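# Turn the tile face-down on the mat using a trowel

## Task

Using the finishing trowel, turn the tile over so it ends face-down on the mat. The trowel may contact the tile at any moment, but the robot's own body may touch it only while the tile is flat or only slightly tilted. The tile must not be thrown or flicked over.

## Robot and tools

Robot: two UR-style arms, left_arm and right_arm, each ending in a sixteen-motor, four-digit hand (index, middle, ring, thumb). right_arm has a right hand; left_arm has its mirror image. Each hand has a wrist camera, and a fixed camera stands behind the arms. Camera names: cam_high (672x504), cam_left_wrist and cam_right_wrist (616x616, fisheye).

Frames. Scene frame: origin at table-top height, midway between the arms; +z up, +x out over the table, left_arm on the +y side. Bases sit at about (+0.018, +0.472, +0.023) m for left_arm and (+0.052, -0.397, +0.023) m for right_arm. Each arm reports hand positions, orientations (quat wxyz), velocities and targets in its own base frame. Reported positions can be off by a few centimetres. Hand point axes: +z runs along straight fingers toward the tips; +y points out of the palm face; on the right hand +x points away from the thumb, and on the left hand toward it. A rigid mast behind the palm can also strike things.

The 48-number row. One flat list covers both arms, and every value lies in [-1, 1]. Order: left dx, dy, dz, rx, ry, rz; then 16 left hand goals; then left current_limit and speed; then the same 24 numbers for the right arm. Pose numbers are offsets, not poses. They are measured from that arm's Hand target as it stood when the action or move began, along that arm's base axes. 1.0 means 0.6 m for translation or 180 degrees for rotation. rx, ry, rz form a single rotation vector, turning about the Hand target position. All rows in an action share the same starting point, so sending an offset again moves the arm further. Six zeros re-command the current Hand target, which holds the arm there.

Hand goals are absolute hinge positions, scaled between each hinge's stops, in this order: index_abd, index_mcp, index_pip, index_dip, middle_abd, middle_mcp, middle_pip, middle_dip, ring_abd, ring_mcp, ring_pip, ring_dip, thumb_cmc, thumb_axl, thumb_mcp, thumb_ipl. Going toward +1 bends a finger toward the palm or swings the thumb in front of the palm. Straight positions: abd 0.00, mcp -0.75, pip -0.58, dip -0.70, thumb_cmc -0.71, thumb_axl -0.68, thumb_mcp -0.23, thumb_ipl -0.17. A 0 is a real goal. To leave a hand as it is, copy back its hand_goal, hand_current_limit and hand_speed. current_limit maps -1..+1 onto 0..550 mA; speed sets motor speed to (speed+1)/2 of 8.5 rad/s. The starting values are +0.4 and -0.6, and whatever was last sent stays in force.

Tools.
execute_actions(actions, cameras): actions is a list of actions. Each action holds up to 15 rows of 48 numbers, one per 1/30 s step, and the last row is repeated to fill the action. An empty list just returns state plus images. cameras is a list of names, ["all"], or [].
move(target, speed, blend, stop_force, zero, blocking, cameras): target is one 48-number row or a list of up to 15 rows. Every row is an offset from the same starting Hand targets, and all rows share 10 s at most. speed is the path top speed in m/s, 0.002 to 3.6 (default 0.25), given once or per target; turning rate is capped at twice that in rad/s. blend is the corner rounding in metres (0 means stop at each target). stop_force is in N, 3 to 120, one value for both arms; an arm's path ends when its wrist sensor feels that much push against its motion. Omit it when pulling an arm away from a contact, and avoid relying on it while the hand turns. zero (default true) re-zeroes the sensor before the move. blocking=false returns after about 0.5 s and cannot be combined with stop_force. The result adds a move: line giving the ending word (done, off_target, moving, held, fault) and any limits (paced, held). done means within 3 mm and 2 degrees, but says nothing about contact.
wait(seconds 0 to 10, cameras). stop(cameras) brakes a running move. zoom_image(camera, region [x0,y0,x1,y1] in pixels, at most 504 by 504) works on the newest image. show_instructions() shows the reference image. zero_wrist_force(arm). read_manual(section). finished_scene(scene=1) ends the scene permanently.

Results list, per arm: end_effector_position, quat, velocities, Hand target, joint positions and torques, and wrist force and torque (in the end effector axes, plus the peak since the last reading). Per hand motor: hand_goal, hand_measured, hand_current_ma, and hand_state (moving, goal, blocked, overload). The commanded orientation is clipped to within 32 degrees of the measured one. An arm often stops short of its target; its next command asks for the target again, or you can send the remaining gap as an offset.

Avoid the following. Both arms are stiff, so even a small overshoot into a firm surface can trigger a fault stop. A net force near 150 N, or joint torque at its limit (wrist joints 24.3 N m), halts the arm for 10 s. Overheated motors brake the arm for 30 to 60 s. A hand motor at 495 mA or more for 5 s shuts down. Contact between the two arms or hands, including one hand gripping the other's fingers, can fail the scene. Nothing may fall off or be left off the table. Do not fling the tile, slam into things, or drop objects from height. Keep paths away from an arm's own base. Small random pushes may nudge loose objects. The scene has to stay solved after the robot lets go.

Each tool is called after ">>>" as name(argument=value, ...) on one line, values as JSON.

Reference images:

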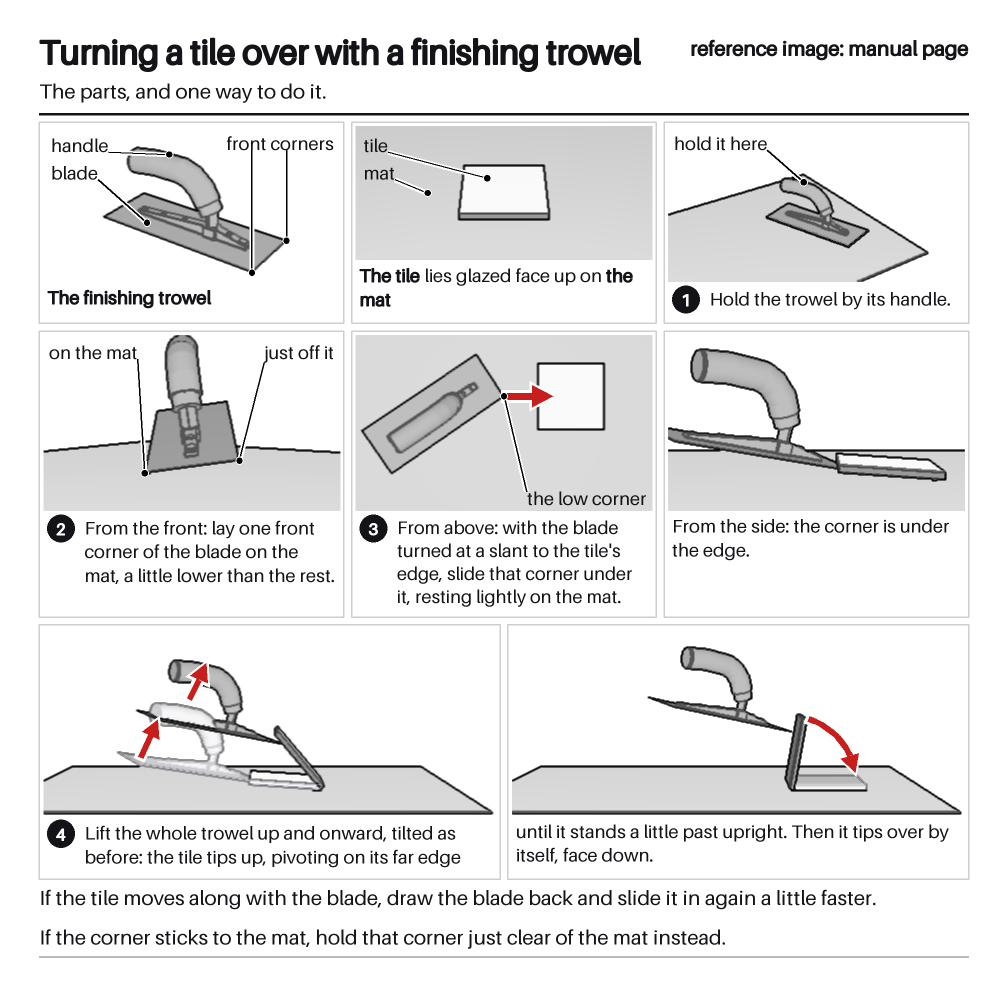

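## Session

>>> execute_actions(actions=[])

Scene clock: 0.00 s.
left_arm: end_effector_position=(+0.9471, +0.2987, +0.1394) hand_goal=(+0.000, -0.754, -0.576, -0.696, +0.000, -0.754, -0.576, -0.696, +0.000, -0.754, -0.576, -0.696, -0.714, -0.678, -0.226, -0.168) hand_measured=(+0.000, -0.754, -0.576, -0.696, +0.000, -0.754, -0.576, -0.696, +0.000, -0.754, -0.576, -0.696, -0.714, -0.678, -0.226, -0.168) hand_current_ma=(+0, +0, +0, +0, +0, +0, +0, +0, +0, +0, +0, +0, +0, +0, +0, +0) hand_state=(goal, goal, goal, goal, goal, goal, goal, goal, goal, goal, goal, goal, goal, goal, goal, goal) hand_current_limit=0.40 hand_speed=-0.60 end_effector_quat_wxyz=(+0.429, +0.174, +0.856, +0.229) | right_arm: end_effector_position=(+0.3303, +0.5950, +0.3331) hand_goal=(+0.000, -0.754, -0.576, -0.696, +0.000, -0.754, -0.576, -0.696, +0.000, -0.754, -0.576, -0.696, -0.714, -0.678, -0.226, -0.168) hand_measured=(+0.000, -0.754, -0.576, -0.696, +0.000, -0.754, -0.576, -0.696, +0.000, -0.754, -0.576, -0.696, -0.714, -0.678, -0.226, -0.168) hand_current_ma=(+0, +0, +0, +0, +0, +0, +0, +0, +0, +0, +0, +0, +0, +0, +0, +0) hand_state=(goal, goal, goal, goal, goal, goal, goal, goal, goal, goal, goal, goal, goal, goal, goal, goal) hand_current_limit=0.40 hand_speed=-0.60 end_effector_quat_wxyz=(+0.374, -0.122, +0.704, +0.592)
Joint positions: left_arm=[3.52 -2.688 -1.001 -0.009 1.495 -0.834] | right_arm=[0.625 -0.936 2.012 -4.194 -1.017 -0.747]
Joint velocities: within noise
Joint torques (N m): no reading
Wrist force (N): no reading
Wrist torque (N m): no reading
Wrist force, peak (N): no reading
Hand target: left_arm +0.9471, +0.2987, +0.1394; +0.429, +0.174, +0.856, +0.229 | right_arm +0.3303, +0.5950, +0.3331; +0.374, -0.122, +0.704, +0.592

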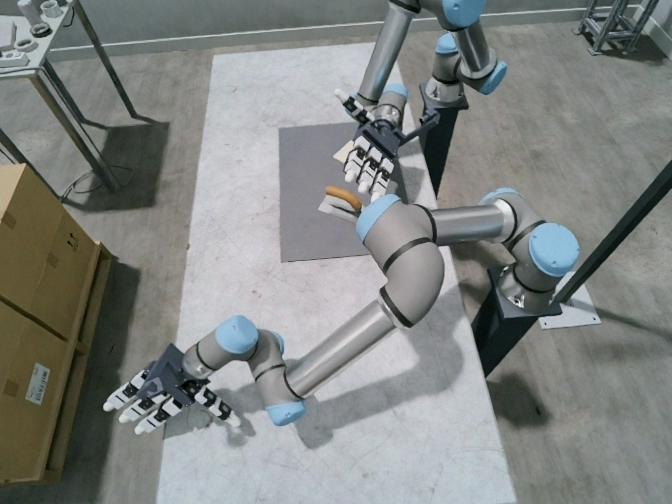

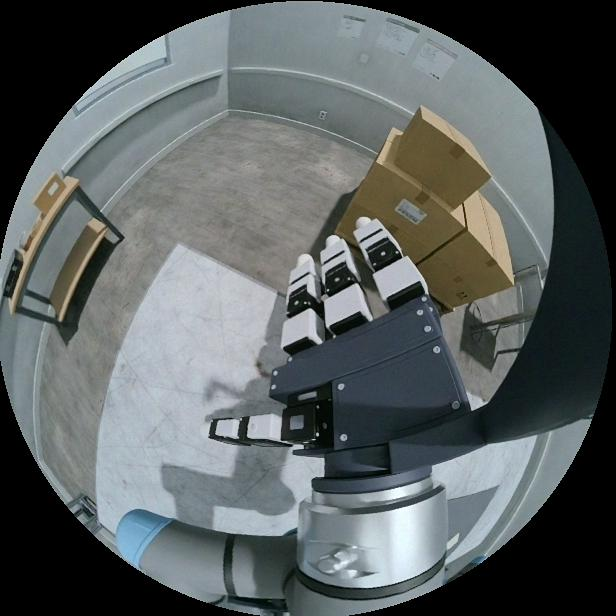

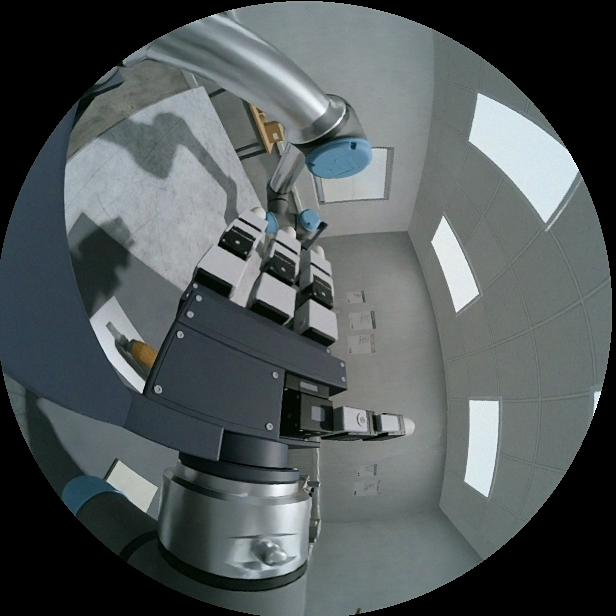

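>>> zoom_image(camera="cam_high", region=[260, 80, 460, 280])

>>> zoom_image(camera="cam_right_wrist", region=[0, 250, 260, 510])

Scaled by 2.520 from the camera's 672x504 image, which has a finer 960x720 frame.

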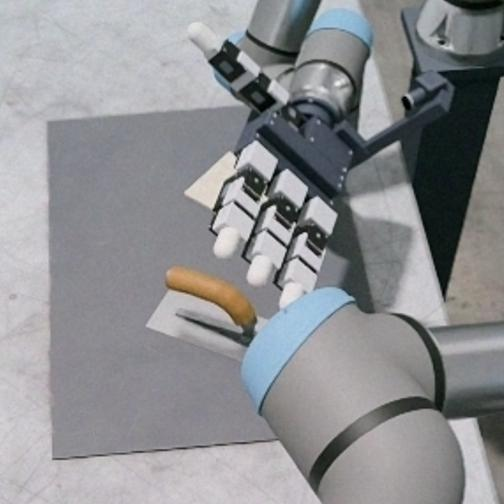

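Scaled by 1.938 from the camera's 616x616 image, which has a finer 880x880 frame.

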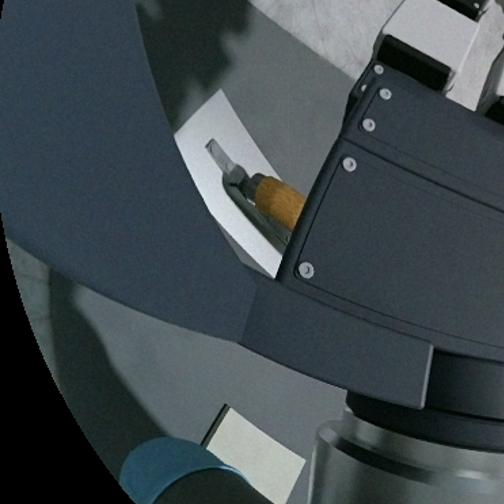

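>>> move(target=[-0.8,0.48,0.25,0,0,0.222, 0,-0.754,-0.576,-0.696,0,-0.754,-0.576,-0.696,0,-0.754,-0.576,-0.696,-0.714,-0.678,-0.226,-0.168,0.4,-0.6, 0.468,-0.495,0.1,0,0,-0.194, 0,-0.754,-0.576,-0.696,0,-0.754,-0.576,-0.696,0,-0.754,-0.576,-0.696,-0.714,-0.678,-0.226,-0.168,0.4,-0.6], speed=0.35, cameras=["all"])

Scene clock: 28.23 s.
left_arm: end_effector_position=(+0.4672, +0.5866, +0.2893) hand_goal=(+0.000, -0.754, -0.576, -0.696, +0.000, -0.754, -0.576, -0.696, +0.000, -0.754, -0.576, -0.696, -0.714, -0.678, -0.226, -0.168) hand_measured=(+0.000, -0.756, -0.576, -0.696, +0.000, -0.758, -0.576, -0.696, +0.000, -0.756, -0.576, -0.696, -0.718, -0.678, -0.226, -0.168) hand_current_ma=(-1, -15, -4, +0, -1, -19, -4, +0, -1, -15, -4, +0, -15, +4, +4, +2) hand_state=(goal, goal, goal, goal, goal, goal, goal, goal, goal, goal, goal, goal, goal, goal, goal, goal) hand_current_limit=0.40 hand_speed=-0.60 end_effector_quat_wxyz=(+0.326, -0.129, +0.864, +0.362) | right_arm: end_effector_position=(+0.6112, +0.2980, +0.3931) hand_goal=(+0.000, -0.754, -0.576, -0.696, +0.000, -0.754, -0.576, -0.696, +0.000, -0.754, -0.576, -0.696, -0.714, -0.678, -0.226, -0.168) hand_measured=(+0.000, -0.760, -0.576, -0.696, +0.000, -0.760, -0.576, -0.696, +0.000, -0.760, -0.576, -0.696, -0.718, -0.678, -0.226, -0.168) hand_current_ma=(+1, -13, -1, +0, +1, -14, -1, +0, +1, -13, -1, +0, -10, +1, +0, +1) hand_state=(goal, goal, goal, goal, goal, goal, goal, goal, goal, goal, goal, goal, goal, goal, goal, goal) hand_current_limit=0.40 hand_speed=-0.60 end_effector_quat_wxyz=(+0.534, +0.095, +0.708, +0.453)
Joint positions: left_arm=[4.104 -2.015 -1.824 0.142 1.591 -0.894] | right_arm=[0.014 -1.068 2.002 -4.052 -1.015 -0.747]
Joint torques (N m): left_arm=[5.85 35.95 26.55 4.17 1.71 -0.9] | right_arm=[3.72 -41.23 -3.65 -2.89 1.92 0.75]
Wrist force (N): left_arm=[0.1 0.2 0.3] | right_arm=[0.0 0.1 0.0]
Wrist torque (N m): left_arm=[-0.05 -0.01 -0.08] | right_arm=[0.02 0.01 0.01]
Wrist force, peak (N): left_arm=[0.7 2.7 -0.1] | right_arm=[1.6 0.9 0.7]
Hand target: left_arm +0.4671, +0.5867, +0.2894; +0.325, -0.129, +0.864, +0.362 | right_arm +0.6111, +0.2980, +0.3931; +0.534, +0.095, +0.708, +0.453
Off the commanded pose: left_arm 0.000 m, 0 deg | right_arm 0.000 m, 0 deg.
move: done
camera_calibration:
cam_left_wrist: T_world_to_cam=[[0.898898, -0.409069, 0.156985, -0.255842], [-0.368763, -0.899806, -0.233158, 0.731253], [0.236634, 0.151696, -0.959684, 0.20433], [0, 0, 0, 1]] pos_world=[0.451283, 0.522333, 0.406753]
cam_right_wrist: T_world_to_cam=[[0.135826, -0.129457, 0.982238, -0.390999], [-0.238626, -0.966514, -0.0943863, 0.425742], [0.961566, -0.221568, -0.16217, -0.335314], [0, 0, 0, 1]] pos_world=[0.477128, 0.286573, 0.369861]

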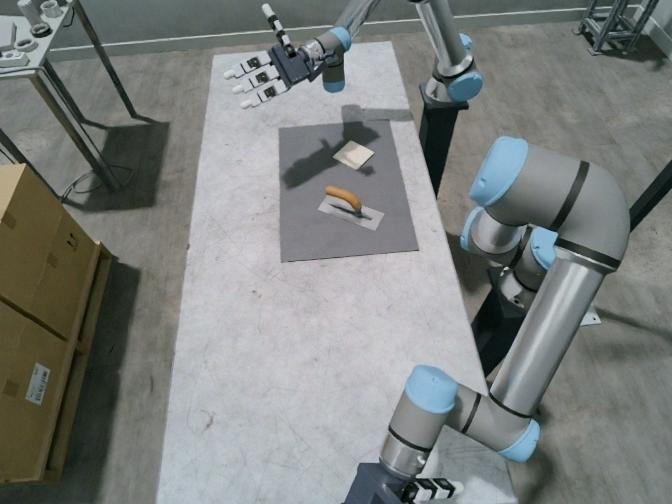

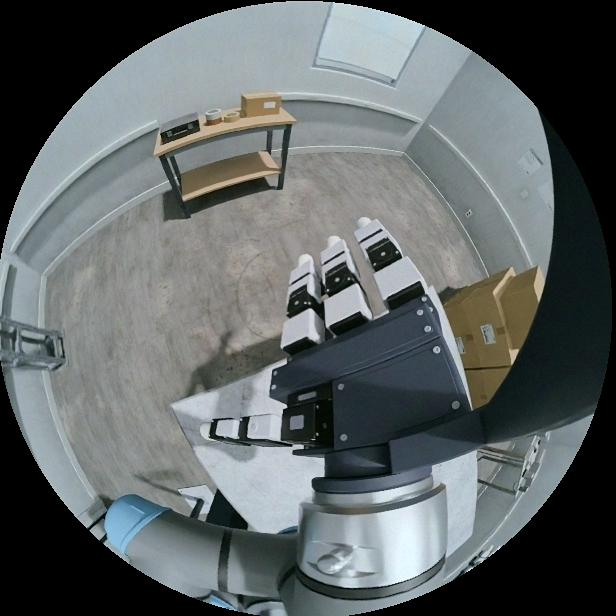

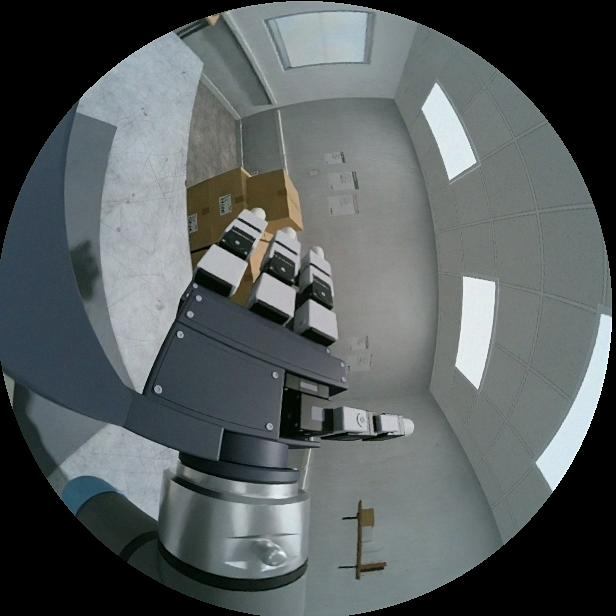

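>>> zoom_image(camera="cam_high", region=[300, 130, 400, 240])

>>> zoom_image(camera="cam_high", region=[260, 110, 440, 270])

Scaled by 4.582 from the camera's 672x504 image, which has a finer 960x720 frame.

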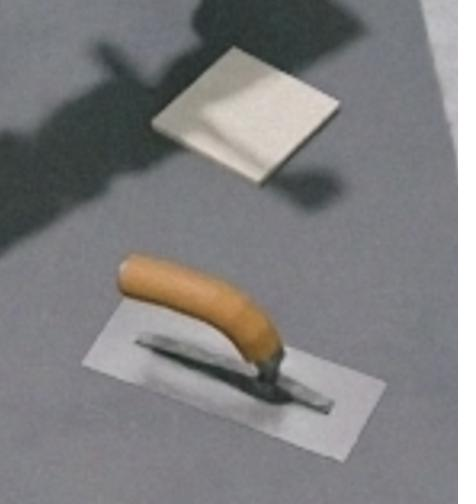

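Scaled by 2.800 from the camera's 672x504 image, which has a finer 960x720 frame.

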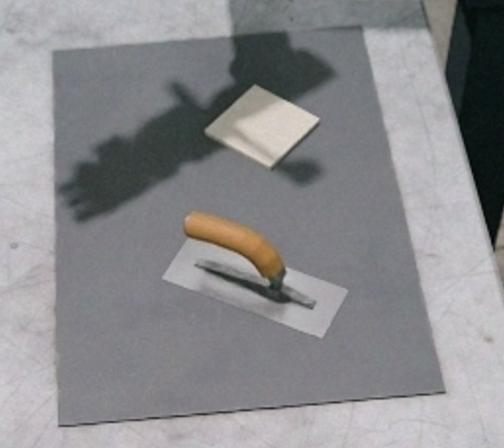

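>>> move(target=[[0,0,0,0,0,0, 0,-0.754,-0.576,-0.696,0,-0.754,-0.576,-0.696,0,-0.754,-0.576,-0.696,-0.714,-0.678,-0.226,-0.168,0.4,-0.6, -0.083,0.167,0.033,-0.2945,-0.2495,0.138, 0,-0.342,-0.139,-0.696,0,-0.342,-0.139,-0.696,0,-0.754,-0.576,-0.696,0.571,-0.678,-0.226,-0.168,0.4,-0.6],[0,0,0,0,0,0, 0,-0.754,-0.576,-0.696,0,-0.754,-0.576,-0.696,0,-0.754,-0.576,-0.696,-0.714,-0.678,-0.226,-0.168,0.4,-0.6, -0.277,0.320,-0.322,-0.589,-0.499,0.276, 0,-0.342,-0.139,-0.696,0,-0.342,-0.139,-0.696,0,-0.754,-0.576,-0.696,0.571,-0.678,-0.226,-0.168,0.4,-0.6]], blend=[0.05, 0], speed=0.4, cameras=["all"])

Scene clock: 117.10 s.
left_arm: end_effector_position=(+0.4671, +0.5867, +0.2894) hand_goal=(+0.000, -0.754, -0.576, -0.696, +0.000, -0.754, -0.576, -0.696, +0.000, -0.754, -0.576, -0.696, -0.714, -0.678, -0.226, -0.168) hand_measured=(+0.000, -0.756, -0.576, -0.696, +0.000, -0.758, -0.576, -0.696, +0.000, -0.756, -0.576, -0.696, -0.718, -0.678, -0.226, -0.168) hand_current_ma=(-1, -15, -4, +0, -1, -19, -4, +0, -1, -15, -4, +0, -15, +4, +4, +2) hand_state=(goal, goal, goal, goal, goal, goal, goal, goal, goal, goal, goal, goal, goal, goal, goal, goal) hand_current_limit=0.40 hand_speed=-0.60 end_effector_quat_wxyz=(+0.325, -0.129, +0.864, +0.362) | right_arm: end_effector_position=(+0.4449, +0.4900, +0.1999) hand_goal=(+0.000, -0.342, -0.140, -0.696, +0.000, -0.342, -0.140, -0.696, +0.000, -0.754, -0.576, -0.696, +0.570, -0.678, -0.226, -0.168) hand_measured=(+0.002, -0.340, -0.142, -0.696, +0.002, -0.338, -0.142, -0.696, +0.002, -0.748, -0.576, -0.696, +0.572, -0.678, -0.226, -0.168) hand_current_ma=(+2, +6, -4, +0, +2, +6, -4, +0, +2, +17, +0, +0, +4, +1, +0, +1) hand_state=(goal, goal, goal, goal, goal, goal, goal, goal, goal, goal, goal, goal, goal, goal, goal, goal) hand_current_limit=0.40 hand_speed=-0.60 end_effector_quat_wxyz=(-0.482, +0.835, -0.228, +0.134)
Joint positions: left_arm=[4.104 -2.015 -1.823 0.142 1.591 -0.894] | right_arm=[0.47 -1.223 1.934 -3.254 -1.09 -3.452]
Joint torques (N m): left_arm=[6.94 46.68 25.84 1.52 1.86 -2.22] | right_arm=[-0.71 -41.95 -27.49 -1.15 0.34 -1.11]
Wrist force (N): left_arm=[-0.1 0.4 0.0] | right_arm=[0.9 -2.6 0.3]
Wrist torque (N m): left_arm=[0.00 0.01 -0.11] | right_arm=[0.28 -0.01 -0.09]
Wrist force, peak (N): left_arm=[0.1 0.7 0.7] | right_arm=[0.4 -3.0 -0.1]
Hand target: left_arm +0.4671, +0.5867, +0.2894; +0.325, -0.129, +0.864, +0.362 | right_arm +0.4449, +0.4900, +0.1999; -0.482, +0.835, -0.228, +0.134
Off the commanded pose: left_arm 0.000 m, 0 deg | right_arm 0.000 m, 0 deg.
move: done
camera_calibration:
cam_left_wrist: T_world_to_cam=[[0.899011, -0.408773, 0.157108, -0.256055], [-0.368432, -0.899925, -0.233223, 0.731283], [0.236721, 0.151787, -0.959648, 0.204214], [0, 0, 0, 1]] pos_world=[0.451282, 0.522434, 0.406754]
cam_right_wrist: T_world_to_cam=[[-0.825348, 0.162159, -0.540838, 0.435399], [-0.557362, -0.080852, 0.826323, 0.0772686], [0.0902676, 0.983447, 0.157112, -0.430874], [0, 0, 0, 1]] pos_world=[0.441317, 0.359386, 0.239327]

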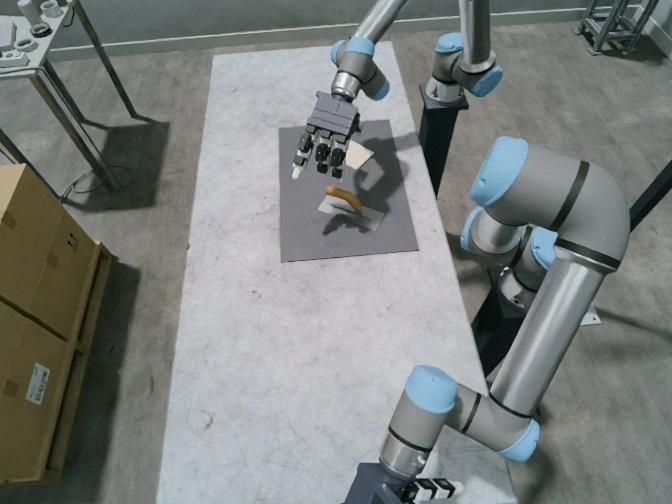

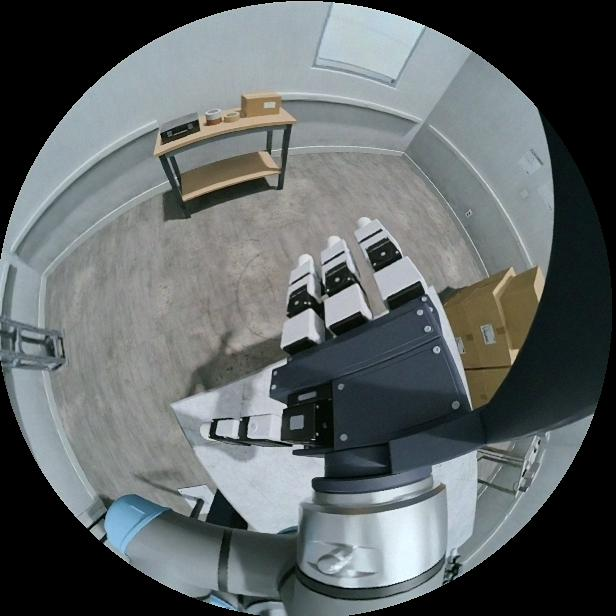

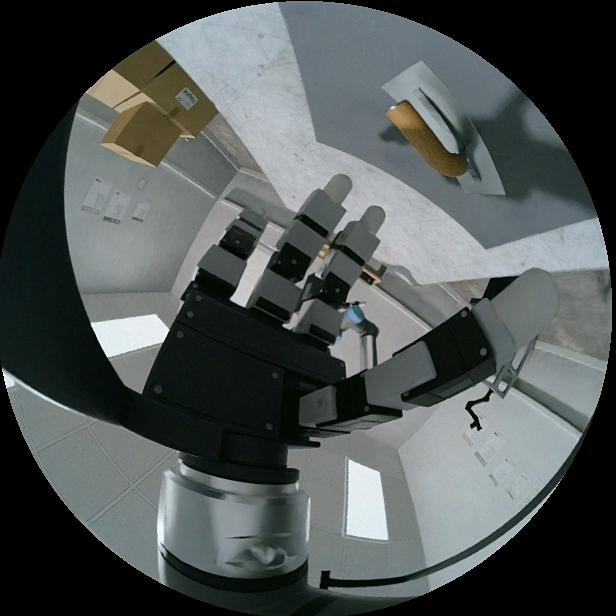

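>>> zoom_image(camera="cam_right_wrist", region=[350, 40, 530, 220])

>>> zoom_image(camera="cam_high", region=[280, 100, 400, 240])

Scaled by 2.800 from the camera's 616x616 image, which has a finer 880x880 frame.

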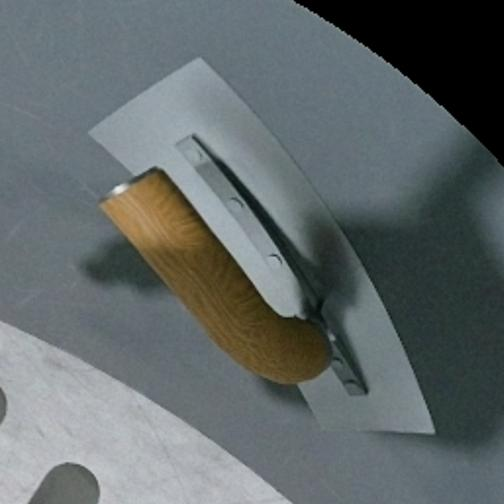

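Scaled by 3.600 from the camera's 672x504 image, which has a finer 960x720 frame.

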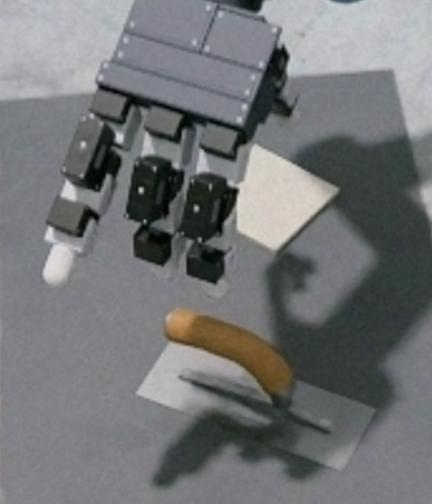

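>>> move(target=[0,0,0,0,0,0, 0,-0.754,-0.576,-0.696,0,-0.754,-0.576,-0.696,0,-0.754,-0.576,-0.696,-0.714,-0.678,-0.226,-0.168,0.4,-0.6, 0.0035,0.0143,-0.2548,0,0,0, 0,-0.342,-0.139,-0.0435,0,-0.342,-0.139,-0.0435,0,-0.754,-0.576,-0.696,0.571,-0.678,-0.226,-0.168,0.4,-0.6], stop_force=10, speed=0.1, cameras=["cam_high","cam_right_wrist"])

>>> zoom_image(camera="cam_right_wrist", region=[250, 100, 550, 400])

>>> zoom_image(camera="cam_high", region=[280, 130, 400, 250])

Scene clock: 142.17 s.
left_arm: end_effector_position=(+0.4671, +0.5867, +0.2894) hand_goal=(+0.000, -0.754, -0.576, -0.696, +0.000, -0.754, -0.576, -0.696, +0.000, -0.754, -0.576, -0.696, -0.714, -0.678, -0.226, -0.168) hand_measured=(+0.000, -0.756, -0.576, -0.696, +0.000, -0.758, -0.576, -0.696, +0.000, -0.756, -0.576, -0.696, -0.718, -0.678, -0.226, -0.168) hand_current_ma=(-1, -15, -4, +0, -1, -19, -4, +0, -1, -15, -4, +0, -15, +4, +4, +2) hand_state=(goal, goal, goal, goal, goal, goal, goal, goal, goal, goal, goal, goal, goal, goal, goal, goal) hand_current_limit=0.40 hand_speed=-0.60 end_effector_quat_wxyz=(+0.325, -0.129, +0.864, +0.362) | right_arm: end_effector_position=(+0.4461, +0.4951, +0.1079) hand_goal=(+0.000, -0.342, -0.140, -0.044, +0.000, -0.342, -0.140, -0.044, +0.000, -0.754, -0.576, -0.696, +0.570, -0.678, -0.226, -0.168) hand_measured=(+0.000, -0.346, -0.136, -0.036, +0.002, -0.340, -0.138, -0.042, +0.002, -0.746, -0.576, -0.696, +0.572, -0.678, -0.226, -0.168) hand_current_ma=(+1, -7, +10, +19, +4, +4, +6, +5, +2, +20, +0, +0, +4, +1, +1, +1) hand_state=(goal, goal, goal, goal, goal, goal, goal, goal, goal, goal, goal, goal, goal, goal, goal, goal) hand_current_limit=0.40 hand_speed=-0.60 end_effector_quat_wxyz=(-0.482, +0.835, -0.228, +0.134)
Joint positions: left_arm=[4.104 -2.015 -1.823 0.142 1.591 -0.894] | right_arm=[0.478 -1.043 1.979 -3.48 -1.097 -3.447]
Joint torques (N m): left_arm=[6.04 46.84 26.26 1.67 1.98 -1.92] | right_arm=[-9.33 -25 -23.66 -2.17 2.1 -1.43]
Wrist force (N): left_arm=[0.0 0.1 0.4] | right_arm=[0.7 -4.1 -0.1]
Wrist torque (N m): left_arm=[-0.05 0.00 -0.09] | right_arm=[0.30 -0.01 -0.03]
Wrist force, peak (N): left_arm=[-0.2 0.6 0.5] | right_arm=[0.8 -30.8 -8.1]
Hand target: left_arm +0.4671, +0.5867, +0.2894; +0.325, -0.129, +0.864, +0.362 | right_arm +0.4461, +0.4951, +0.1079; -0.482, +0.835, -0.228, +0.134 (not the last commanded pose)
Off the commanded pose: left_arm 0.000 m, 0 deg | right_arm 0.061 m, 0 deg.
move: contact (right_arm)
camera_calibration:
cam_right_wrist: T_world_to_cam=[[-0.825223, 0.161922, -0.5411, 0.385917], [-0.557564, -0.0806096, 0.826211, 0.15416], [0.0901635, 0.983506, 0.156803, -0.421398], [0, 0, 0, 1]] pos_world=[0.442417, 0.364386, 0.147527]
Images, in order (width x height): cam_high 672x504, cam_right_wrist 616x616.

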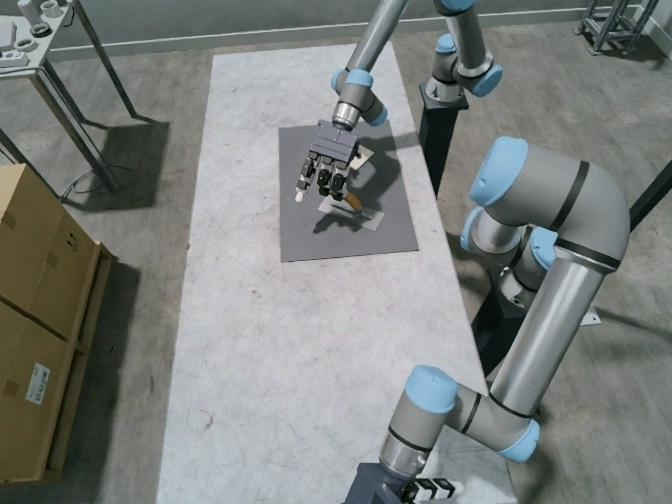

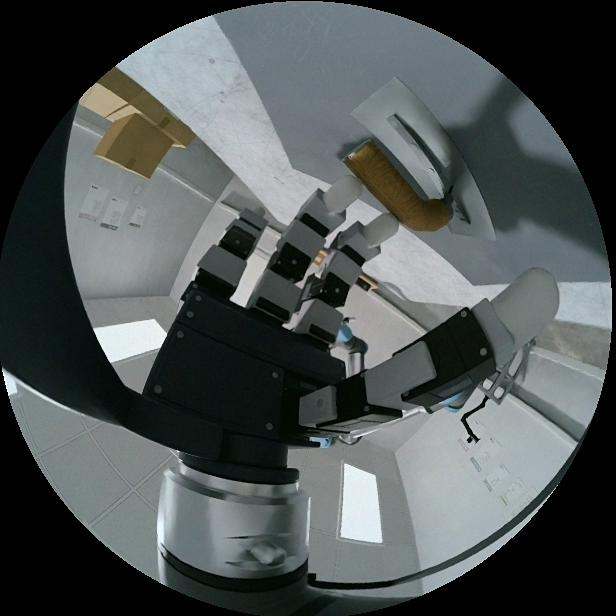

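Scaled by 1.680 from the camera's 616x616 image, which has a finer 880x880 frame.

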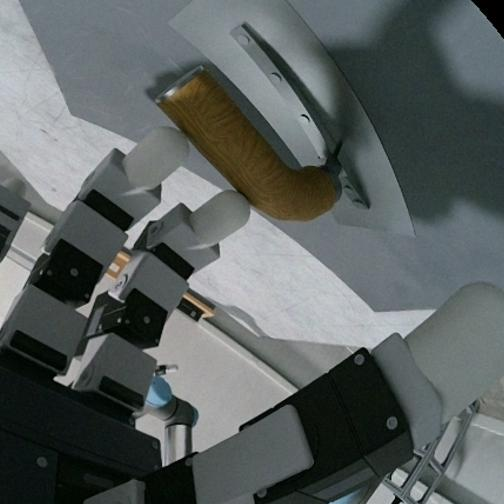

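Scaled by 4.200 from the camera's 672x504 image, which has a finer 960x720 frame.

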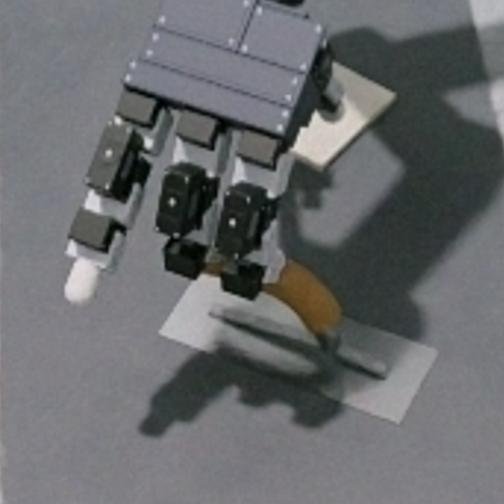

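>>> move(target=[0,0,0,0,0,0, 0,-0.754,-0.576,-0.696,0,-0.754,-0.576,-0.696,0,-0.754,-0.576,-0.696,-0.714,-0.678,-0.226,-0.168,0.4,-0.6, 0,0,0.05,0,0,0, 0,-0.342,-0.139,-0.0435,0,-0.342,-0.139,-0.0435,0,-0.754,-0.576,-0.696,0.571,-0.678,-0.226,-0.168,0.4,-0.6], speed=0.1)

>>> move(target=[0,0,0,0,0,0, 0,-0.754,-0.576,-0.696,0,-0.754,-0.576,-0.696,0,-0.754,-0.576,-0.696,-0.714,-0.678,-0.226,-0.168,0.4,-0.6, 0.0015,0.0058,0.0,0,0,0, 0,-0.342,-0.139,-0.696,0,-0.342,-0.139,-0.696,0,-0.754,-0.576,-0.696,0.571,-0.678,-0.226,-0.168,0.4,-0.6], speed=0.1)

>>> move(target=[0,0,0,0,0,0, 0,-0.754,-0.576,-0.696,0,-0.754,-0.576,-0.696,0,-0.754,-0.576,-0.696,-0.714,-0.678,-0.226,-0.168,0.4,-0.6, 0,0,-0.1515,0,0,0, 0,-0.342,-0.139,-0.696,0,-0.342,-0.139,-0.696,0,-0.754,-0.576,-0.696,0.571,-0.678,-0.226,-0.168,0.4,-0.6], stop_force=8, speed=0.06, cameras=["cam_high","cam_right_wrist"])

>>> zoom_image(camera="cam_right_wrist", region=[250, 100, 550, 400])

>>> zoom_image(camera="cam_high", region=[280, 130, 400, 250])

Scene clock: 148.07 s.
left_arm: end_effector_position=(+0.4671, +0.5867, +0.2894) hand_goal=(+0.000, -0.754, -0.576, -0.696, +0.000, -0.754, -0.576, -0.696, +0.000, -0.754, -0.576, -0.696, -0.714, -0.678, -0.226, -0.168) hand_measured=(+0.000, -0.756, -0.576, -0.696, +0.000, -0.758, -0.576, -0.696, +0.000, -0.756, -0.576, -0.696, -0.718, -0.678, -0.226, -0.168) hand_current_ma=(-1, -15, -4, +0, -1, -19, -4, +0, -1, -15, -4, +0, -15, +4, +4, +2) hand_state=(goal, goal, goal, goal, goal, goal, goal, goal, goal, goal, goal, goal, goal, goal, goal, goal) hand_current_limit=0.40 hand_speed=-0.60 end_effector_quat_wxyz=(+0.325, -0.129, +0.864, +0.362) | right_arm: end_effector_position=(+0.4462, +0.4951, +0.1381) hand_goal=(+0.000, -0.342, -0.140, -0.044, +0.000, -0.342, -0.140, -0.044, +0.000, -0.754, -0.576, -0.696, +0.570, -0.678, -0.226, -0.168) hand_measured=(+0.000, -0.340, -0.138, -0.042, +0.002, -0.340, -0.138, -0.042, +0.002, -0.746, -0.576, -0.696, +0.572, -0.678, -0.226, -0.168) hand_current_ma=(+1, +4, +5, +5, +4, +5, +6, +5, +2, +20, +0, +0, +4, +1, +1, +1) hand_state=(goal, goal, goal, goal, goal, goal, goal, goal, goal, goal, goal, goal, goal, goal, goal, goal) hand_current_limit=0.40 hand_speed=-0.60 end_effector_quat_wxyz=(-0.482, +0.835, -0.228, +0.134)
Joint positions: left_arm=[4.104 -2.015 -1.823 0.142 1.591 -0.894] | right_arm=[0.478 -1.103 1.966 -3.407 -1.097 -3.447]
Joint torques (N m): left_arm=[6.11 46.77 26.99 1.73 1.78 -2.21] | right_arm=[-6.22 -25.27 -5.84 -4.12 1.81 -0.41]
Wrist force (N): left_arm=[0.1 0.5 0.6] | right_arm=[0.8 -2.4 0.3]
Wrist torque (N m): left_arm=[-0.03 -0.01 -0.10] | right_arm=[0.28 0.01 -0.06]
Wrist force, peak (N): left_arm=[0.2 0.0 0.8] | right_arm=[0.6 -5.7 -0.6]
Hand target: left_arm +0.4671, +0.5867, +0.2894; +0.325, -0.129, +0.864, +0.362 | right_arm +0.4461, +0.4951, +0.1379; -0.482, +0.835, -0.228, +0.134
Off the commanded pose: left_arm 0.000 m, 0 deg | right_arm 0.000 m, 0 deg.
move: done

Scene clock: 148.83 s.
left_arm: end_effector_position=(+0.4671, +0.5867, +0.2894) hand_goal=(+0.000, -0.754, -0.576, -0.696, +0.000, -0.754, -0.576, -0.696, +0.000, -0.754, -0.576, -0.696, -0.714, -0.678, -0.226, -0.168) hand_measured=(+0.000, -0.756, -0.576, -0.696, +0.000, -0.758, -0.576, -0.696, +0.000, -0.756, -0.576, -0.696, -0.718, -0.678, -0.226, -0.168) hand_current_ma=(-1, -15, -4, +0, -1, -19, -4, +0, -1, -15, -4, +0, -15, +4, +4, +2) hand_state=(goal, goal, goal, goal, goal, goal, goal, goal, goal, goal, goal, goal, goal, goal, goal, goal) hand_current_limit=0.40 hand_speed=-0.60 end_effector_quat_wxyz=(+0.325, -0.129, +0.864, +0.362) | right_arm: end_effector_position=(+0.4470, +0.4986, +0.1379) hand_goal=(+0.000, -0.342, -0.140, -0.696, +0.000, -0.342, -0.140, -0.696, +0.000, -0.754, -0.576, -0.696, +0.570, -0.678, -0.226, -0.168) hand_measured=(+0.000, -0.340, -0.138, -0.692, +0.002, -0.340, -0.138, -0.694, +0.002, -0.746, -0.576, -0.696, +0.572, -0.678, -0.226, -0.168) hand_current_ma=(+1, +4, +5, +6, +4, +5, +6, +6, +2, +20, +0, +0, +4, +1, +1, +1) hand_state=(goal, goal, goal, goal, goal, goal, goal, goal, goal, goal, goal, goal, goal, goal, goal, goal) hand_current_limit=0.40 hand_speed=-0.60 end_effector_quat_wxyz=(-0.482, +0.835, -0.228, +0.134)
Joint positions: left_arm=[4.104 -2.015 -1.823 0.142 1.591 -0.894] | right_arm=[0.483 -1.098 1.956 -3.405 -1.101 -3.444]
Joint torques (N m): left_arm=[5.91 46.56 26.83 1.67 1.92 -1.99] | right_arm=[4.22 -32.37 -15.47 -1.81 -0.45 0.64]
Wrist force (N): left_arm=[0.1 0.5 0.0] | right_arm=[0.8 -2.5 0.3]
Wrist torque (N m): left_arm=[0.02 -0.02 -0.10] | right_arm=[0.28 0.00 -0.09]
Wrist force, peak (N): left_arm=[0.0 0.6 0.6] | right_arm=[1.0 -2.7 0.4]
Hand target: left_arm +0.4671, +0.5867, +0.2894; +0.325, -0.129, +0.864, +0.362 | right_arm +0.4470, +0.4986, +0.1379; -0.482, +0.835, -0.228, +0.134
Off the commanded pose: left_arm 0.000 m, 0 deg | right_arm 0.000 m, 0 deg.
move: done

Scene clock: 151.30 s.
left_arm: end_effector_position=(+0.4671, +0.5867, +0.2894) hand_goal=(+0.000, -0.754, -0.576, -0.696, +0.000, -0.754, -0.576, -0.696, +0.000, -0.754, -0.576, -0.696, -0.714, -0.678, -0.226, -0.168) hand_measured=(+0.000, -0.756, -0.576, -0.696, +0.000, -0.758, -0.576, -0.696, +0.000, -0.756, -0.576, -0.696, -0.718, -0.678, -0.226, -0.168) hand_current_ma=(-1, -15, -4, +0, -1, -19, -4, +0, -1, -15, -4, +0, -15, +4, +4, +2) hand_state=(goal, goal, goal, goal, goal, goal, goal, goal, goal, goal, goal, goal, goal, goal, goal, goal) hand_current_limit=0.40 hand_speed=-0.60 end_effector_quat_wxyz=(+0.325, -0.129, +0.864, +0.362) | right_arm: end_effector_position=(+0.4470, +0.4985, +0.0470) hand_goal=(+0.000, -0.342, -0.140, -0.696, +0.000, -0.342, -0.140, -0.696, +0.000, -0.754, -0.576, -0.696, +0.570, -0.678, -0.226, -0.168) hand_measured=(+0.000, -0.340, -0.138, -0.692, +0.002, -0.340, -0.138, -0.694, +0.002, -0.746, -0.576, -0.696, +0.572, -0.678, -0.226, -0.168) hand_current_ma=(+1, +5, +5, +6, +4, +5, +6, +6, +2, +20, +0, +0, +4, +1, +1, +1) hand_state=(goal, goal, goal, goal, goal, goal, goal, goal, goal, goal, goal, goal, goal, goal, goal, goal) hand_current_limit=0.40 hand_speed=-0.60 end_effector_quat_wxyz=(-0.482, +0.835, -0.228, +0.134)
Joint positions: left_arm=[4.104 -2.015 -1.823 0.142 1.591 -0.894] | right_arm=[0.483 -0.907 1.978 -3.617 -1.101 -3.444]
Joint torques (N m): left_arm=[5.31 45.84 28.01 1.75 1.79 -2.05] | right_arm=[-3.44 -47.54 -21.79 -2.59 1.43 1.38]
Wrist force (N): left_arm=[0.1 0.3 0.1] | right_arm=[0.8 -2.4 0.4]
Wrist torque (N m): left_arm=[-0.02 0.00 -0.10] | right_arm=[0.28 0.01 -0.10]
Wrist force, peak (N): left_arm=[-0.1 0.4 0.7] | right_arm=[0.8 -3.3 0.0]
Hand target: left_arm +0.4671, +0.5867, +0.2894; +0.325, -0.129, +0.864, +0.362 | right_arm +0.4470, +0.4986, +0.0470; -0.482, +0.835, -0.228, +0.134
Off the commanded pose: left_arm 0.000 m, 0 deg | right_arm 0.000 m, 0 deg.
move: done
camera_calibration:
cam_right_wrist: T_world_to_cam=[[-0.825269, 0.161915, -0.541031, 0.353103], [-0.557496, -0.0806237, 0.826255, 0.205314], [0.0901635, 0.983506, 0.156803, -0.415356], [0, 0, 0, 1]] pos_world=[0.443317, 0.367886, 0.0865273]
Images, in order (width x height): cam_high 672x504, cam_right_wrist 616x616.

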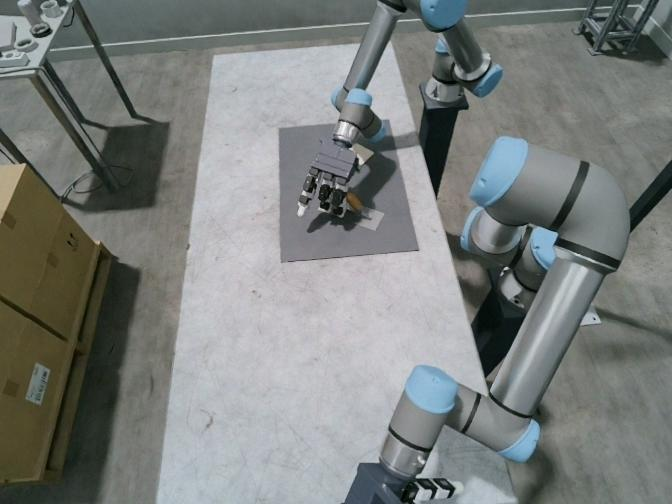

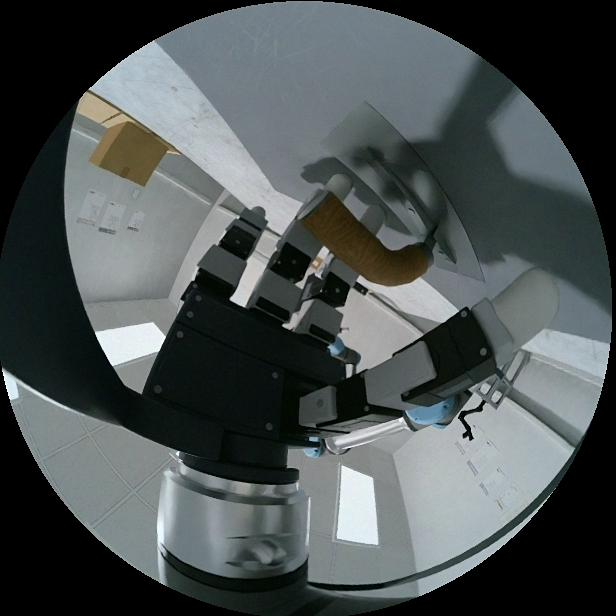

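Scaled by 1.680 from the camera's 616x616 image, which has a finer 880x880 frame.

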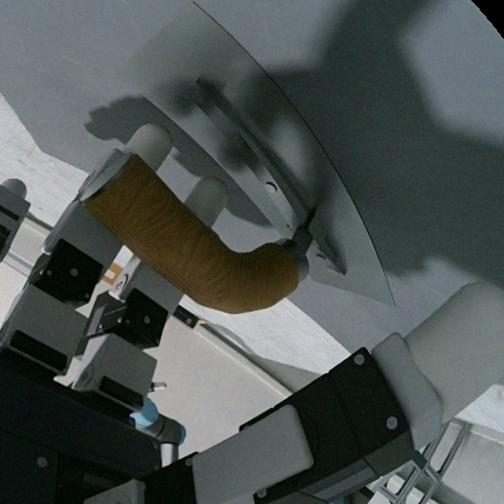

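Scaled by 4.200 from the camera's 672x504 image, which has a finer 960x720 frame.

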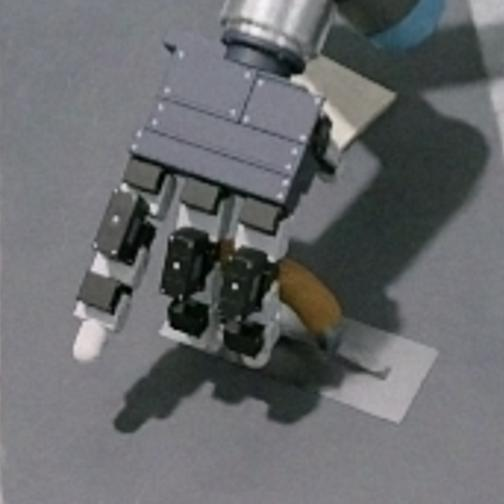

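>>> move(target=[0,0,0,0,0,0, 0,-0.754,-0.576,-0.696,0,-0.754,-0.576,-0.696,0,-0.754,-0.576,-0.696,-0.714,-0.678,-0.226,-0.168,0.4,-0.6, -0.0057,0.0034,0,0,0,0, 0,-0.342,-0.139,-0.0435,0,-0.342,-0.139,-0.0435,0,-0.754,-0.576,-0.696,0.571,-0.678,-0.226,-0.168,0.4,-0.6], speed=0.05)

>>> move(target=[0,0,0,0,0,0, 0,-0.754,-0.576,-0.696,0,-0.754,-0.576,-0.696,0,-0.754,-0.576,-0.696,-0.714,-0.678,-0.226,-0.168,0.4,-0.6, 0,0,-0.025,0,0,0, 0,-0.342,-0.139,-0.0435,0,-0.342,-0.139,-0.0435,0,-0.754,-0.576,-0.696,0.571,-0.678,-0.226,-0.168,0.4,-0.6], speed=0.05, stop_force=8)

>>> move(target=[0,0,0,0,0,0, 0,-0.754,-0.576,-0.696,0,-0.754,-0.576,-0.696,0,-0.754,-0.576,-0.696,-0.714,-0.678,-0.226,-0.168,0.4,-0.6, 0,0,0,0,0,0, 0,-0.342,-0.139,0.391,0,-0.342,-0.139,0.391,0,-0.754,-0.576,-0.696,0.571,-0.678,-0.226,-0.168,0.4,-0.6], speed=0.05, cameras=["cam_high","cam_right_wrist"])

>>> zoom_image(camera="cam_right_wrist", region=[250, 100, 550, 400])

Scene clock: 156.03 s.
left_arm: end_effector_position=(+0.4671, +0.5867, +0.2894) hand_goal=(+0.000, -0.754, -0.576, -0.696, +0.000, -0.754, -0.576, -0.696, +0.000, -0.754, -0.576, -0.696, -0.714, -0.678, -0.226, -0.168) hand_measured=(+0.000, -0.756, -0.576, -0.696, +0.000, -0.758, -0.576, -0.696, +0.000, -0.756, -0.576, -0.696, -0.718, -0.678, -0.226, -0.168) hand_current_ma=(-1, -15, -4, +0, -1, -19, -4, +0, -1, -15, -4, +0, -15, +4, +4, +2) hand_state=(goal, goal, goal, goal, goal, goal, goal, goal, goal, goal, goal, goal, goal, goal, goal, goal) hand_current_limit=0.40 hand_speed=-0.60 end_effector_quat_wxyz=(+0.325, -0.129, +0.864, +0.362) | right_arm: end_effector_position=(+0.4435, +0.5006, +0.0470) hand_goal=(+0.000, -0.342, -0.140, -0.044, +0.000, -0.342, -0.140, -0.044, +0.000, -0.754, -0.576, -0.696, +0.570, -0.678, -0.226, -0.168) hand_measured=(+0.000, -0.340, -0.138, -0.048, +0.002, -0.340, -0.138, -0.048, +0.002, -0.746, -0.576, -0.696, +0.572, -0.678, -0.226, -0.168) hand_current_ma=(+1, +5, +5, -8, +4, +5, +6, -7, +2, +20, +0, +0, +4, +1, +1, +1) hand_state=(goal, goal, goal, goal, goal, goal, goal, goal, goal, goal, goal, goal, goal, goal, goal, goal) hand_current_limit=0.40 hand_speed=-0.60 end_effector_quat_wxyz=(-0.482, +0.835, -0.228, +0.134)
Joint positions: left_arm=[4.104 -2.015 -1.823 0.142 1.591 -0.894] | right_arm=[0.49 -0.908 1.981 -3.621 -1.107 -3.439]
Joint torques (N m): left_arm=[4.93 46.93 26.68 1.85 1.87 -2.02] | right_arm=[-1.25 -46.06 -5.35 -3.17 0.18 0.33]
Wrist force (N): left_arm=[0.1 0.2 0.1] | right_arm=[0.7 -2.6 0.5]
Wrist torque (N m): left_arm=[-0.02 0.00 -0.10] | right_arm=[0.25 0.03 -0.12]
Wrist force, peak (N): left_arm=[0.0 0.5 0.7] | right_arm=[1.0 -2.7 0.2]
Hand target: left_arm +0.4671, +0.5867, +0.2894; +0.325, -0.129, +0.864, +0.362 | right_arm +0.4435, +0.5006, +0.0470; -0.482, +0.835, -0.228, +0.134
Off the commanded pose: left_arm 0.000 m, 0 deg | right_arm 0.000 m, 0 deg.
move: done

Scene clock: 157.50 s.
left_arm: end_effector_position=(+0.4671, +0.5867, +0.2894) hand_goal=(+0.000, -0.754, -0.576, -0.696, +0.000, -0.754, -0.576, -0.696, +0.000, -0.754, -0.576, -0.696, -0.714, -0.678, -0.226, -0.168) hand_measured=(+0.000, -0.756, -0.576, -0.696, +0.000, -0.758, -0.576, -0.696, +0.000, -0.756, -0.576, -0.696, -0.718, -0.678, -0.226, -0.168) hand_current_ma=(-1, -15, -4, +0, -1, -19, -4, +0, -1, -15, -4, +0, -15, +4, +4, +2) hand_state=(goal, goal, goal, goal, goal, goal, goal, goal, goal, goal, goal, goal, goal, goal, goal, goal) hand_current_limit=0.40 hand_speed=-0.60 end_effector_quat_wxyz=(+0.325, -0.129, +0.864, +0.362) | right_arm: end_effector_position=(+0.4436, +0.5006, +0.0320) hand_goal=(+0.000, -0.342, -0.140, -0.044, +0.000, -0.342, -0.140, -0.044, +0.000, -0.754, -0.576, -0.696, +0.570, -0.678, -0.226, -0.168) hand_measured=(+0.000, -0.348, -0.128, -0.026, +0.002, -0.340, -0.138, -0.048, +0.002, -0.746, -0.576, -0.696, +0.572, -0.678, -0.226, -0.168) hand_current_ma=(+0, -17, +28, +51, +4, +5, +5, -7, +2, +20, +0, +0, +4, +1, +1, +1) hand_state=(goal, goal, goal, goal, goal, goal, goal, goal, goal, goal, goal, goal, goal, goal, goal, goal) hand_current_limit=0.40 hand_speed=-0.60 end_effector_quat_wxyz=(-0.482, +0.835, -0.228, +0.134)
Joint positions: left_arm=[4.104 -2.015 -1.823 0.142 1.591 -0.894] | right_arm=[0.49 -0.874 1.979 -3.653 -1.107 -3.439]
Joint torques (N m): left_arm=[4.46 46.36 26.68 1.64 1.83 -1.97] | right_arm=[-9 -47.01 -4.8 -0.82 1.63 1]
Wrist force (N): left_arm=[0.0 0.2 0.3] | right_arm=[0.7 -4.4 0.1]
Wrist torque (N m): left_arm=[-0.04 0.01 -0.09] | right_arm=[0.31 -0.01 -0.06]
Wrist force, peak (N): left_arm=[0.0 0.6 0.4] | right_arm=[0.7 -7.9 -1.3]
Hand target: left_arm +0.4671, +0.5867, +0.2894; +0.325, -0.129, +0.864, +0.362 | right_arm +0.4435, +0.5006, +0.0320; -0.482, +0.835, -0.228, +0.134
Off the commanded pose: left_arm 0.000 m, 0 deg | right_arm 0.000 m, 0 deg.
move: done

Scene clock: 158.10 s.
left_arm: end_effector_position=(+0.4671, +0.5867, +0.2894) hand_goal=(+0.000, -0.754, -0.576, -0.696, +0.000, -0.754, -0.576, -0.696, +0.000, -0.754, -0.576, -0.696, -0.714, -0.678, -0.226, -0.168) hand_measured=(+0.000, -0.756, -0.576, -0.696, +0.000, -0.758, -0.576, -0.696, +0.000, -0.756, -0.576, -0.696, -0.718, -0.678, -0.226, -0.168) hand_current_ma=(-1, -15, -4, +0, -1, -19, -4, +0, -1, -15, -4, +0, -15, +4, +4, +2) hand_state=(goal, goal, goal, goal, goal, goal, goal, goal, goal, goal, goal, goal, goal, goal, goal, goal) hand_current_limit=0.40 hand_speed=-0.60 end_effector_quat_wxyz=(+0.325, -0.129, +0.864, +0.362) | right_arm: end_effector_position=(+0.4435, +0.5006, +0.0320) hand_goal=(+0.000, -0.342, -0.140, +0.390, +0.000, -0.342, -0.140, +0.390, +0.000, -0.754, -0.576, -0.696, +0.570, -0.678, -0.226, -0.168) hand_measured=(+0.000, -0.340, -0.138, +0.386, +0.002, -0.340, -0.138, +0.386, +0.002, -0.746, -0.576, -0.696, +0.572, -0.678, -0.226, -0.168) hand_current_ma=(+0, +4, +5, -8, +4, +5, +5, -8, +2, +20, +0, +0, +4, +1, +1, +1) hand_state=(goal, goal, goal, goal, goal, goal, goal, goal, goal, goal, goal, goal, goal, goal, goal, goal) hand_current_limit=0.40 hand_speed=-0.60 end_effector_quat_wxyz=(-0.482, +0.835, -0.228, +0.134)
Joint positions: left_arm=[4.104 -2.015 -1.823 0.142 1.591 -0.894] | right_arm=[0.49 -0.874 1.979 -3.653 -1.107 -3.439]
Joint torques (N m): left_arm=[4.85 47.26 26.42 1.59 1.44 -2.19] | right_arm=[-9.01 -46.63 -0.97 -2.75 1.55 1.35]
Wrist force (N): left_arm=[0.2 0.4 0.4] | right_arm=[0.9 -2.4 0.3]
Wrist torque (N m): left_arm=[-0.02 -0.02 -0.09] | right_arm=[0.29 0.00 -0.10]
Wrist force, peak (N): left_arm=[-0.1 0.5 0.6] | right_arm=[0.8 -5.5 -0.4]
Hand target: left_arm +0.4671, +0.5867, +0.2894; +0.325, -0.129, +0.864, +0.362 | right_arm +0.4435, +0.5006, +0.0320; -0.482, +0.835, -0.228, +0.134
Off the commanded pose: left_arm 0.000 m, 0 deg | right_arm 0.000 m, 0 deg.
move: done
camera_calibration:
cam_right_wrist: T_world_to_cam=[[-0.825269, 0.161915, -0.541031, 0.341858], [-0.557496, -0.0806237, 0.826255, 0.215974], [0.0901635, 0.983506, 0.156803, -0.414665], [0, 0, 0, 1]] pos_world=[0.439917, 0.369886, 0.0715273]
Images, in order (width x height): cam_high 672x504, cam_right_wrist 616x616.

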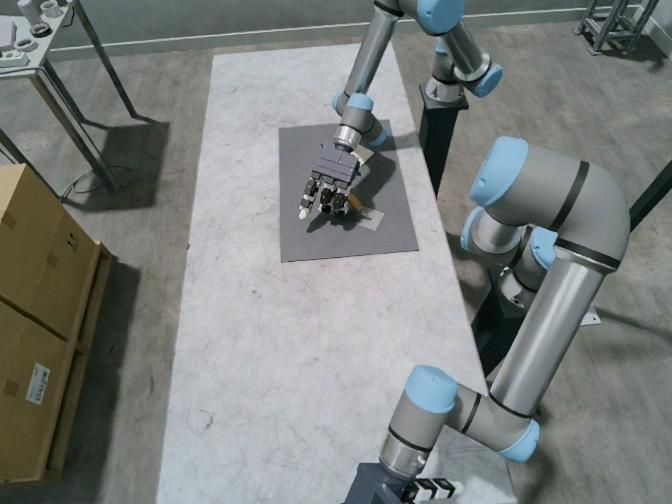

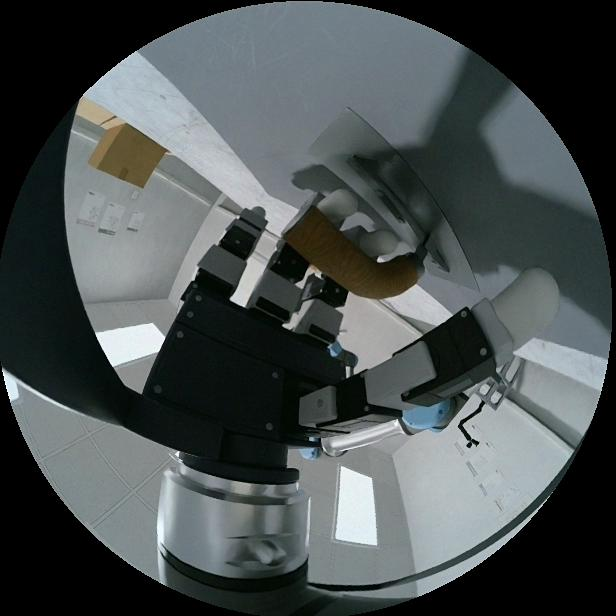

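Scaled by 1.680 from the camera's 616x616 image, which has a finer 880x880 frame.

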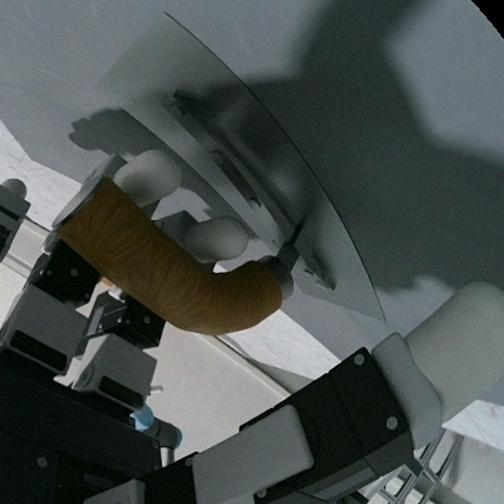

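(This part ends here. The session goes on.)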